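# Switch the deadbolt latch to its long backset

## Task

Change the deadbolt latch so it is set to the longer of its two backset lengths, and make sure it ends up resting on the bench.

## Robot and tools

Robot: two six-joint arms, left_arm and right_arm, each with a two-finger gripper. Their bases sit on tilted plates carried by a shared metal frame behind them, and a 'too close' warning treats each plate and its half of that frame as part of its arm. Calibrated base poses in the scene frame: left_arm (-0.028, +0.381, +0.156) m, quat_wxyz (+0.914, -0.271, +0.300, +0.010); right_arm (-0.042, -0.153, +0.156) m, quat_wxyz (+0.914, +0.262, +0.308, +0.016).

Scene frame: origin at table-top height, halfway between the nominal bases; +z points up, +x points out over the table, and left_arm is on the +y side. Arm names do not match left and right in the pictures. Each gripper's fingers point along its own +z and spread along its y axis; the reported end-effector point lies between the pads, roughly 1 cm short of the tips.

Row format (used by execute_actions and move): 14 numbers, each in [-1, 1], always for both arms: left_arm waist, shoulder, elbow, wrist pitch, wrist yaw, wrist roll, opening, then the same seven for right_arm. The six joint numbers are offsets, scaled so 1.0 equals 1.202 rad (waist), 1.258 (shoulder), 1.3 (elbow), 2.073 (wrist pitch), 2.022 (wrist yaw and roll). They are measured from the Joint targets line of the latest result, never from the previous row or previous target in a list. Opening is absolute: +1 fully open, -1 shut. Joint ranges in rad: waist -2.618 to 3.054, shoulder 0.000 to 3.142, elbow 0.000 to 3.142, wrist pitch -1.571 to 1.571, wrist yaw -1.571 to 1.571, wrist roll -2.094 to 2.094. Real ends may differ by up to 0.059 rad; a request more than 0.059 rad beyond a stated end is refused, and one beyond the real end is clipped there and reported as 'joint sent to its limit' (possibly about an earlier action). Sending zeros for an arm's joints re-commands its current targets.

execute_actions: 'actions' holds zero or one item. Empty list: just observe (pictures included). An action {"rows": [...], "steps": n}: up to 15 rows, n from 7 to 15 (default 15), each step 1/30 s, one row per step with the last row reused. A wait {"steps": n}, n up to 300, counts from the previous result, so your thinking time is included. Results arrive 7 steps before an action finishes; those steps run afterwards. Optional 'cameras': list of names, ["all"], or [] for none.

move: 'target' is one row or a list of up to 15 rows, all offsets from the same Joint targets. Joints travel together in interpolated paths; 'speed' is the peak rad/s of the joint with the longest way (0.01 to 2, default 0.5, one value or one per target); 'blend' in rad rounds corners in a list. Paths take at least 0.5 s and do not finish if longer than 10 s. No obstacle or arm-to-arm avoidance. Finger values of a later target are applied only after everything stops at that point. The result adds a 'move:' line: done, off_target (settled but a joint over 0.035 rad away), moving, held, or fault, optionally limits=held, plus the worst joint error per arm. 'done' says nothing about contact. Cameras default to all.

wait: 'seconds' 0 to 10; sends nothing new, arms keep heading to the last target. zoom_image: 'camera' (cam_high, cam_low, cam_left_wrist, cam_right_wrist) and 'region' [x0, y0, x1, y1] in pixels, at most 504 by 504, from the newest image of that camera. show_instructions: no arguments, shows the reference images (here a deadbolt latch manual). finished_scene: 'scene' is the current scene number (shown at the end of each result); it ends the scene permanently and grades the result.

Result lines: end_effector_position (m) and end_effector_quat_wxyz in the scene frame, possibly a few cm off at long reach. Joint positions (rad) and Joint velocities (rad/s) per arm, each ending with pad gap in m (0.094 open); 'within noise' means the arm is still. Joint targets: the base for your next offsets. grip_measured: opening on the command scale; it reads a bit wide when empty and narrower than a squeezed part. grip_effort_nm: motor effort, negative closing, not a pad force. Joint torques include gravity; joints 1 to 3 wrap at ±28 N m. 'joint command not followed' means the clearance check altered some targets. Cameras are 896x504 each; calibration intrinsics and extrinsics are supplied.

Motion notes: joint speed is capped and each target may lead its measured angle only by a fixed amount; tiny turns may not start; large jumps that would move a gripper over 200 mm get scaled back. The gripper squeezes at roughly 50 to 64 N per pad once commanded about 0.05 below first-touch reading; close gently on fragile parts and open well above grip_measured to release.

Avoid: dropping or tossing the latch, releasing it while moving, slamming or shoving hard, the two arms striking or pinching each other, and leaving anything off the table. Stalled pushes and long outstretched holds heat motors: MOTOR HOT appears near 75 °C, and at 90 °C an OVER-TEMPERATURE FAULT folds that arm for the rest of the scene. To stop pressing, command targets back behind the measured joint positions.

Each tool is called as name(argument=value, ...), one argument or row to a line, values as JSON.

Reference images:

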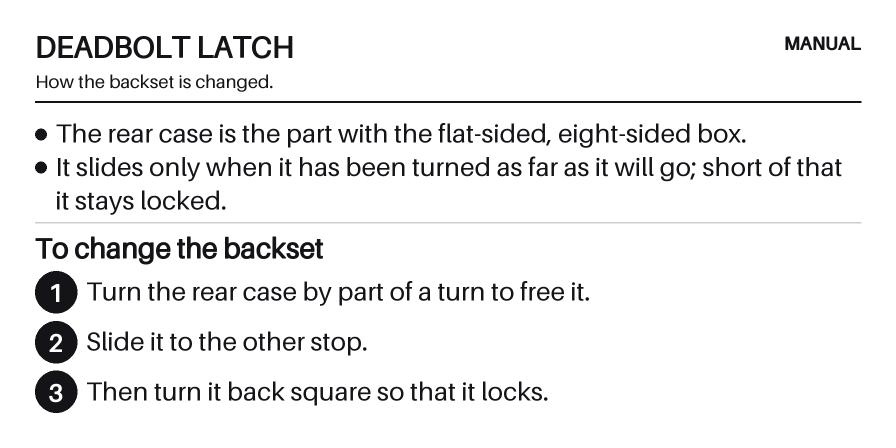

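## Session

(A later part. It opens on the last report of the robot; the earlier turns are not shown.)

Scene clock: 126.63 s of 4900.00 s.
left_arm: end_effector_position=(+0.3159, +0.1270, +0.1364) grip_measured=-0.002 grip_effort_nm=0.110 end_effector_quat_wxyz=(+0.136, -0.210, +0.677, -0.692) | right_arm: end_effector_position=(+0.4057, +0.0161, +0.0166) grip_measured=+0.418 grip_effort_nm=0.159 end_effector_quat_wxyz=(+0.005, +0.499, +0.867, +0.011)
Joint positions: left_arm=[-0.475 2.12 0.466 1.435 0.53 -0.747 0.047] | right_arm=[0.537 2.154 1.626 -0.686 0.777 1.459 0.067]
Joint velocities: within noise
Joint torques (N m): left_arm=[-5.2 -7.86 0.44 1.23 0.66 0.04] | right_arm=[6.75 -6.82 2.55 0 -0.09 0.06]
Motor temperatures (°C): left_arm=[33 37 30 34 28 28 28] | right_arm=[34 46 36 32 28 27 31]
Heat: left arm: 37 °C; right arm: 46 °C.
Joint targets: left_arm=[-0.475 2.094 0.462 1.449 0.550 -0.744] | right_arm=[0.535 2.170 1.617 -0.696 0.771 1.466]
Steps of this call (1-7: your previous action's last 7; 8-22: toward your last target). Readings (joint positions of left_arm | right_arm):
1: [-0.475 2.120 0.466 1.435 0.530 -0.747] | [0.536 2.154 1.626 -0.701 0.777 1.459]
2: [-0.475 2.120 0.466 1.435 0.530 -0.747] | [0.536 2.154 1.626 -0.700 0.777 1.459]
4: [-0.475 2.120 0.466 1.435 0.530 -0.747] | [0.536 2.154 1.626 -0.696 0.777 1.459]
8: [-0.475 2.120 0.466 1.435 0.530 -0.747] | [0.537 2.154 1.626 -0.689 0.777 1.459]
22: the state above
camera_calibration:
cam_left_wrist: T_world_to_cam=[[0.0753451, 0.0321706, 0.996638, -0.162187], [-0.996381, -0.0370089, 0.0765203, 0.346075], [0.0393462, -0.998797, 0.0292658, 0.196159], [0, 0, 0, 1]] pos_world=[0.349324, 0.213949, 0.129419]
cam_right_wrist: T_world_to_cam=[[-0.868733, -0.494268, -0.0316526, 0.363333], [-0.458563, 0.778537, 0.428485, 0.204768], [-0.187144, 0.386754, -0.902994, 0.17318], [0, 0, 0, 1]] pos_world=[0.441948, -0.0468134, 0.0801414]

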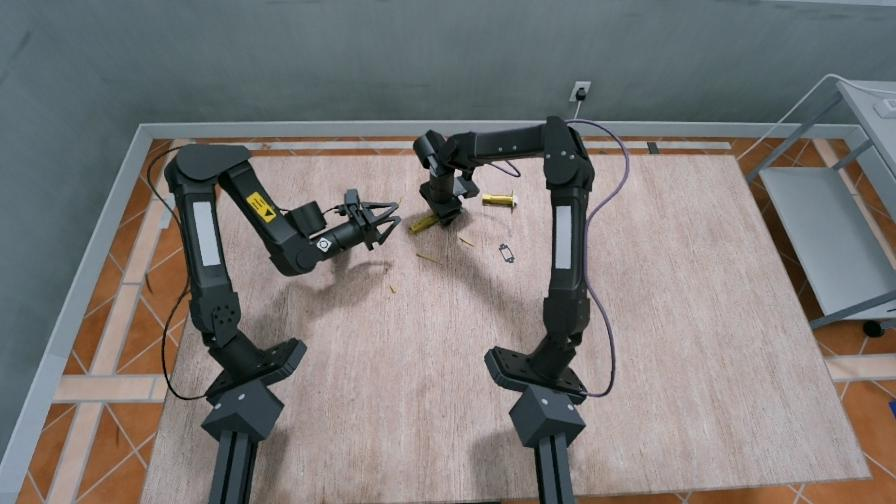

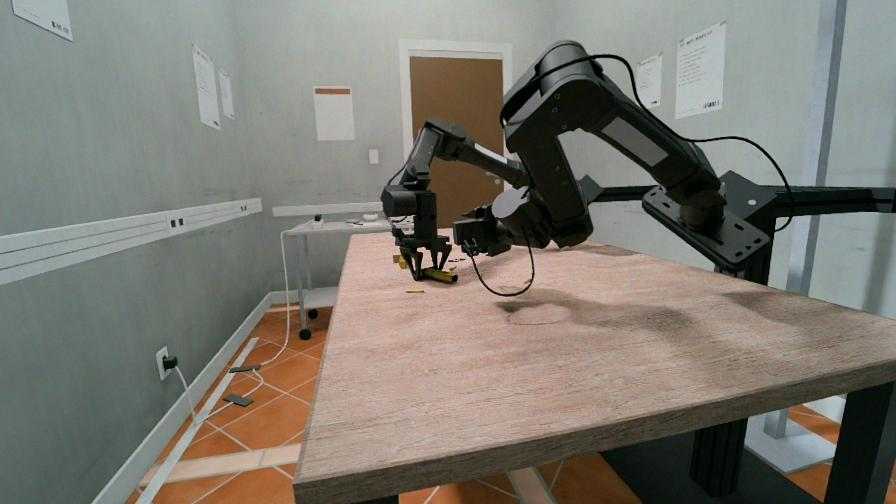

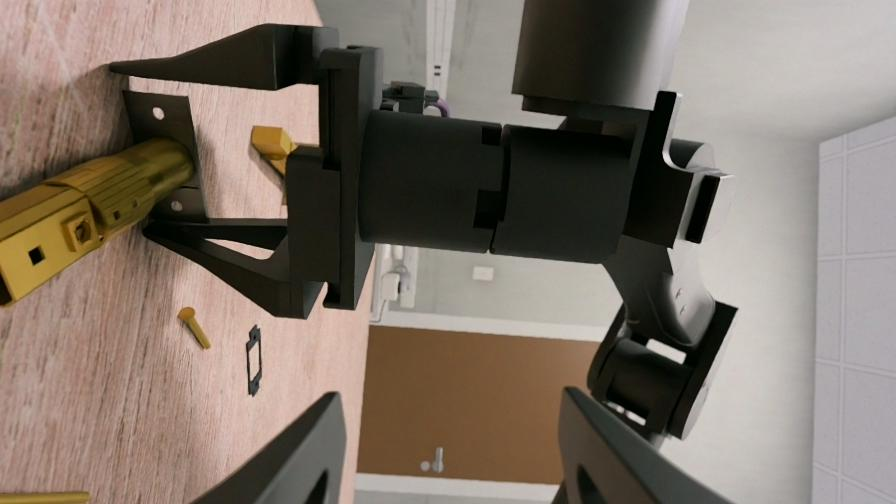

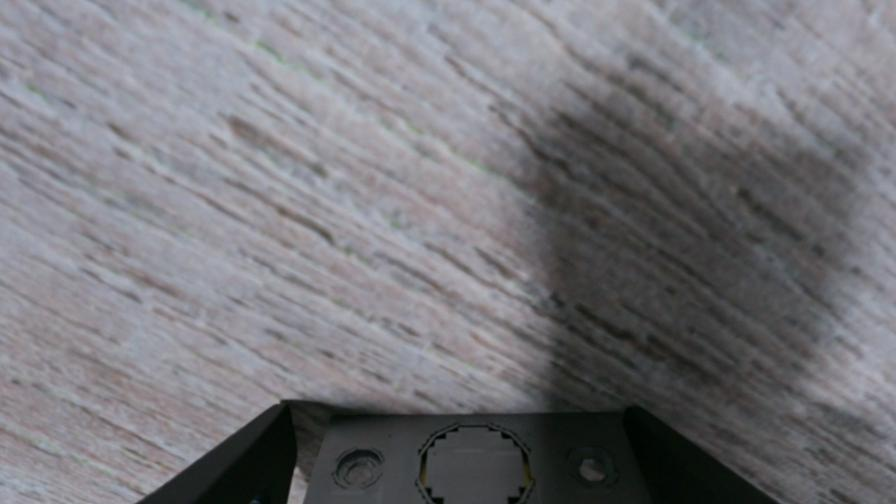

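move(
  target=[
    [0,0,0,0,0,0,0.0,0,0,0,0,0,0,0.8],
    [0,0,0,0,0,0,0.0,0.045,-0.03,0.037,-0.0695,0.0094,0.0396,0.8],
    [0,0,0,0,0,0,0.0,0.1805,-0.069,0.202,-0.277,0.034,0.173,0.8],
  ],
  speed=[0.2,0.2,0.5],
  blend=[0,0.05,0],
)

zoom_image(
  camera="cam_right_wrist",
  region=[300, 150, 650, 504],
)

zoom_image(
  camera="cam_low",
  region=[380, 200, 520, 300],
)

zoom_image(
  camera="cam_left_wrist",
  region=[0, 50, 350, 400],
)

Scene clock: 129.97 s of 4900.00 s.
left_arm: end_effector_position=(+0.3159, +0.1270, +0.1364) grip_measured=-0.002 grip_effort_nm=0.115 end_effector_quat_wxyz=(+0.136, -0.210, +0.677, -0.692) | right_arm: end_effector_position=(+0.3937, +0.0091, +0.1271) grip_measured=+0.798 grip_effort_nm=0.134 end_effector_quat_wxyz=(-0.008, +0.503, +0.864, -0.018)
Joint positions: left_arm=[-0.475 2.12 0.466 1.435 0.53 -0.747 0.047] | right_arm=[0.728 2.106 1.861 -1.253 0.822 1.803 0.084]
Joint velocities: within noise
Joint torques (N m): left_arm=[-5.3 -7.86 0.4 1.25 0.66 0.02] | right_arm=[8.68 -9.09 5.27 -0.18 0.17 0.12]
Motor temperatures (°C): left_arm=[33 37 30 34 28 28 28] | right_arm=[35 46 36 32 28 27 31]
Heat: left arm: 37 °C; right arm: 46 °C.
Joint targets: left_arm=[-0.475 2.094 0.462 1.449 0.550 -0.744] | right_arm=[0.752 2.083 1.879 -1.270 0.839 1.816]
Kept back: nothing.
move: done
camera_calibration:
cam_left_wrist: T_world_to_cam=[[0.0753451, 0.0321706, 0.996638, -0.162187], [-0.996381, -0.0370089, 0.0765203, 0.346075], [0.0393462, -0.998797, 0.0292658, 0.196159], [0, 0, 0, 1]] pos_world=[0.349324, 0.213949, 0.129419]
cam_right_wrist: T_world_to_cam=[[-0.873813, -0.485322, 0.0302402, 0.347052], [-0.429092, 0.79884, 0.421586, 0.146542], [-0.228762, 0.355411, -0.906284, 0.290526], [0, 0, 0, 1]] pos_world=[0.4326, -0.0518881, 0.191024]

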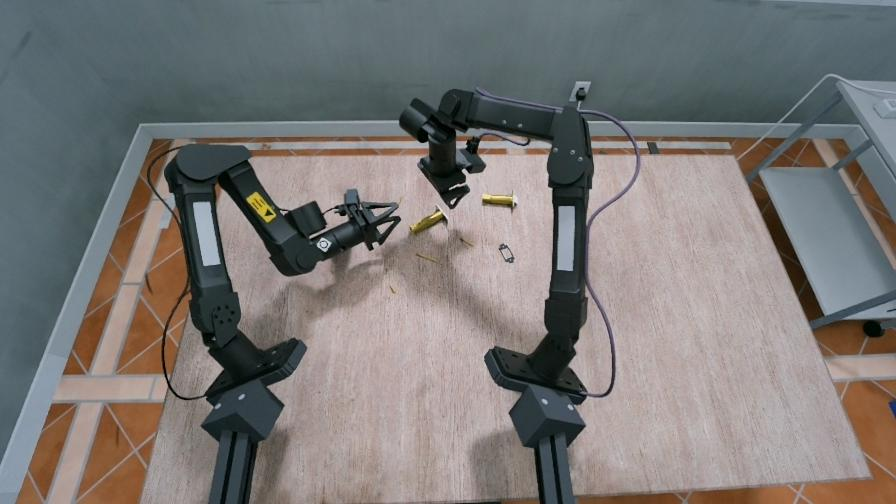

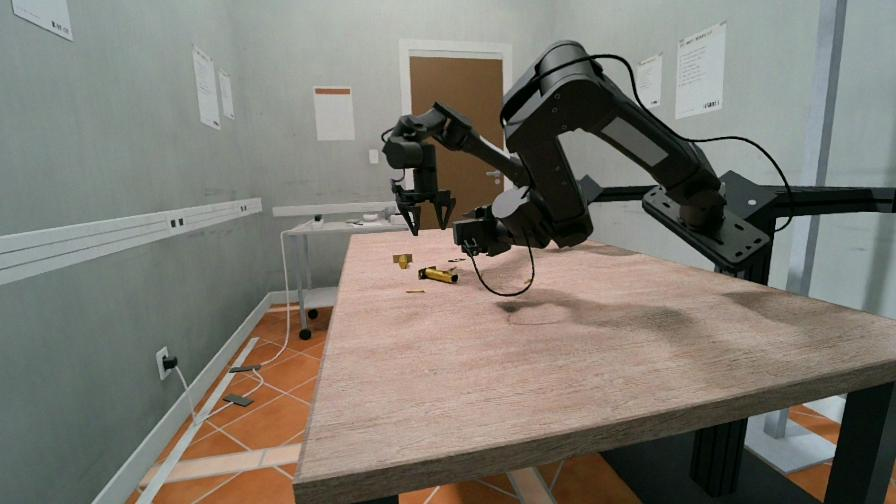

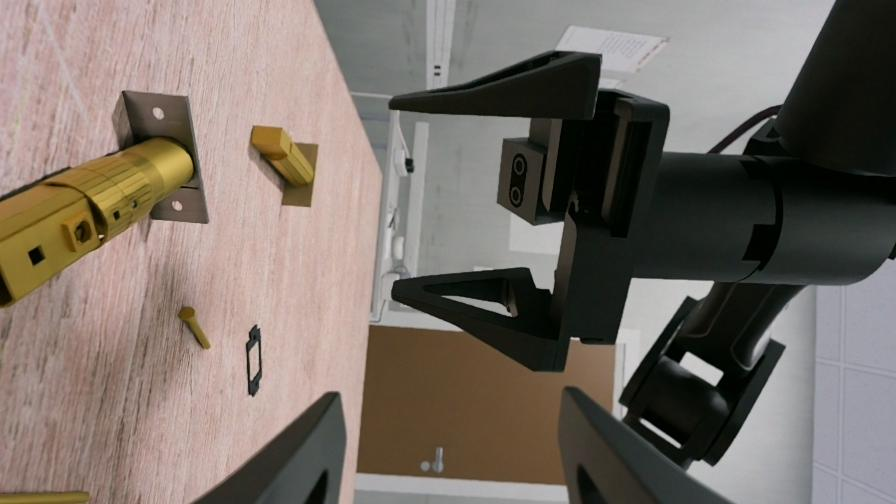

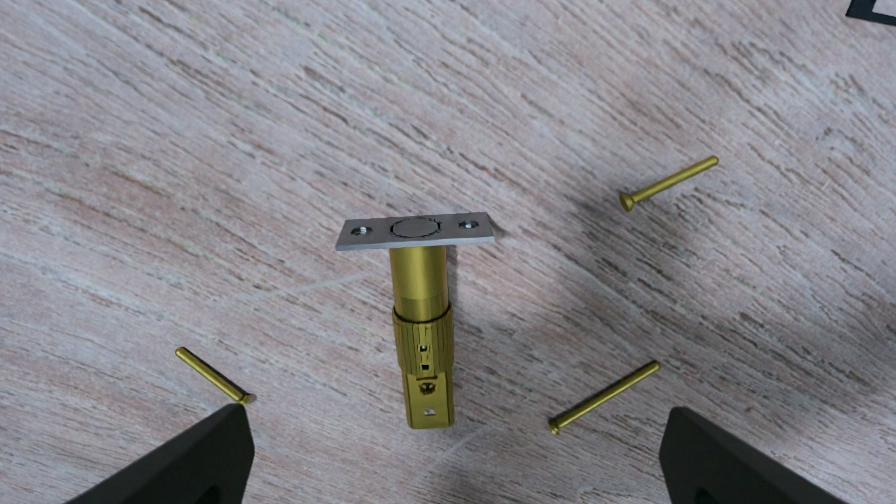

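Scaled by 1.424 from the camera's 896x504 image, which has a finer 1280x720 frame.

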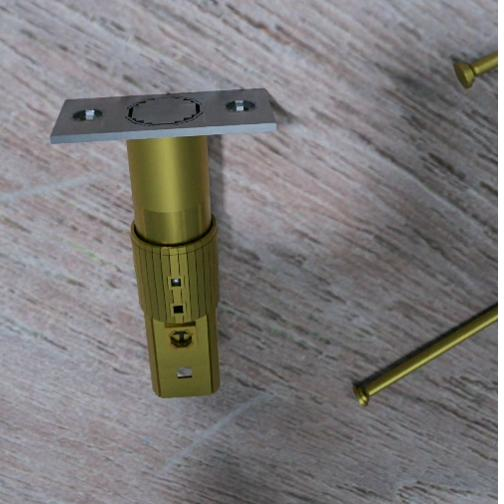

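Scaled by 3.600 from the camera's 896x504 image, which has a finer 1280x720 frame.

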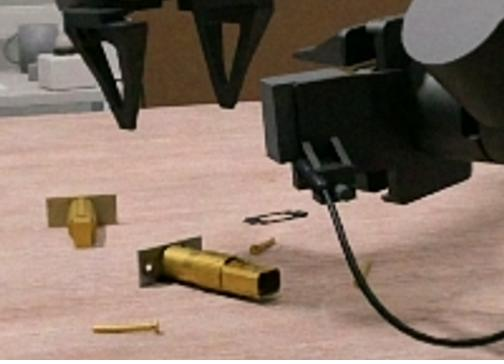

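Scaled by 1.440 from the camera's 896x504 image, which has a finer 1280x720 frame.

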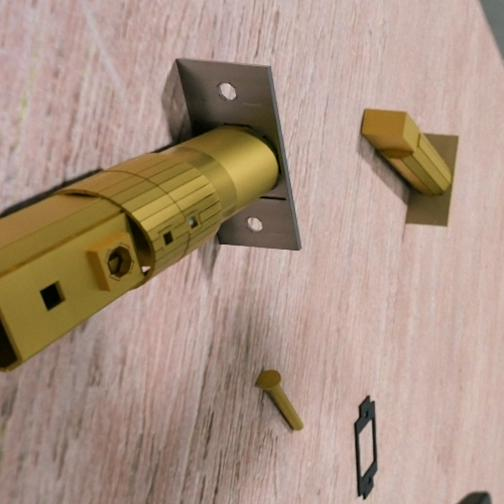

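finished_scene(
  scene=1,
)

The scene is finished: the task was done.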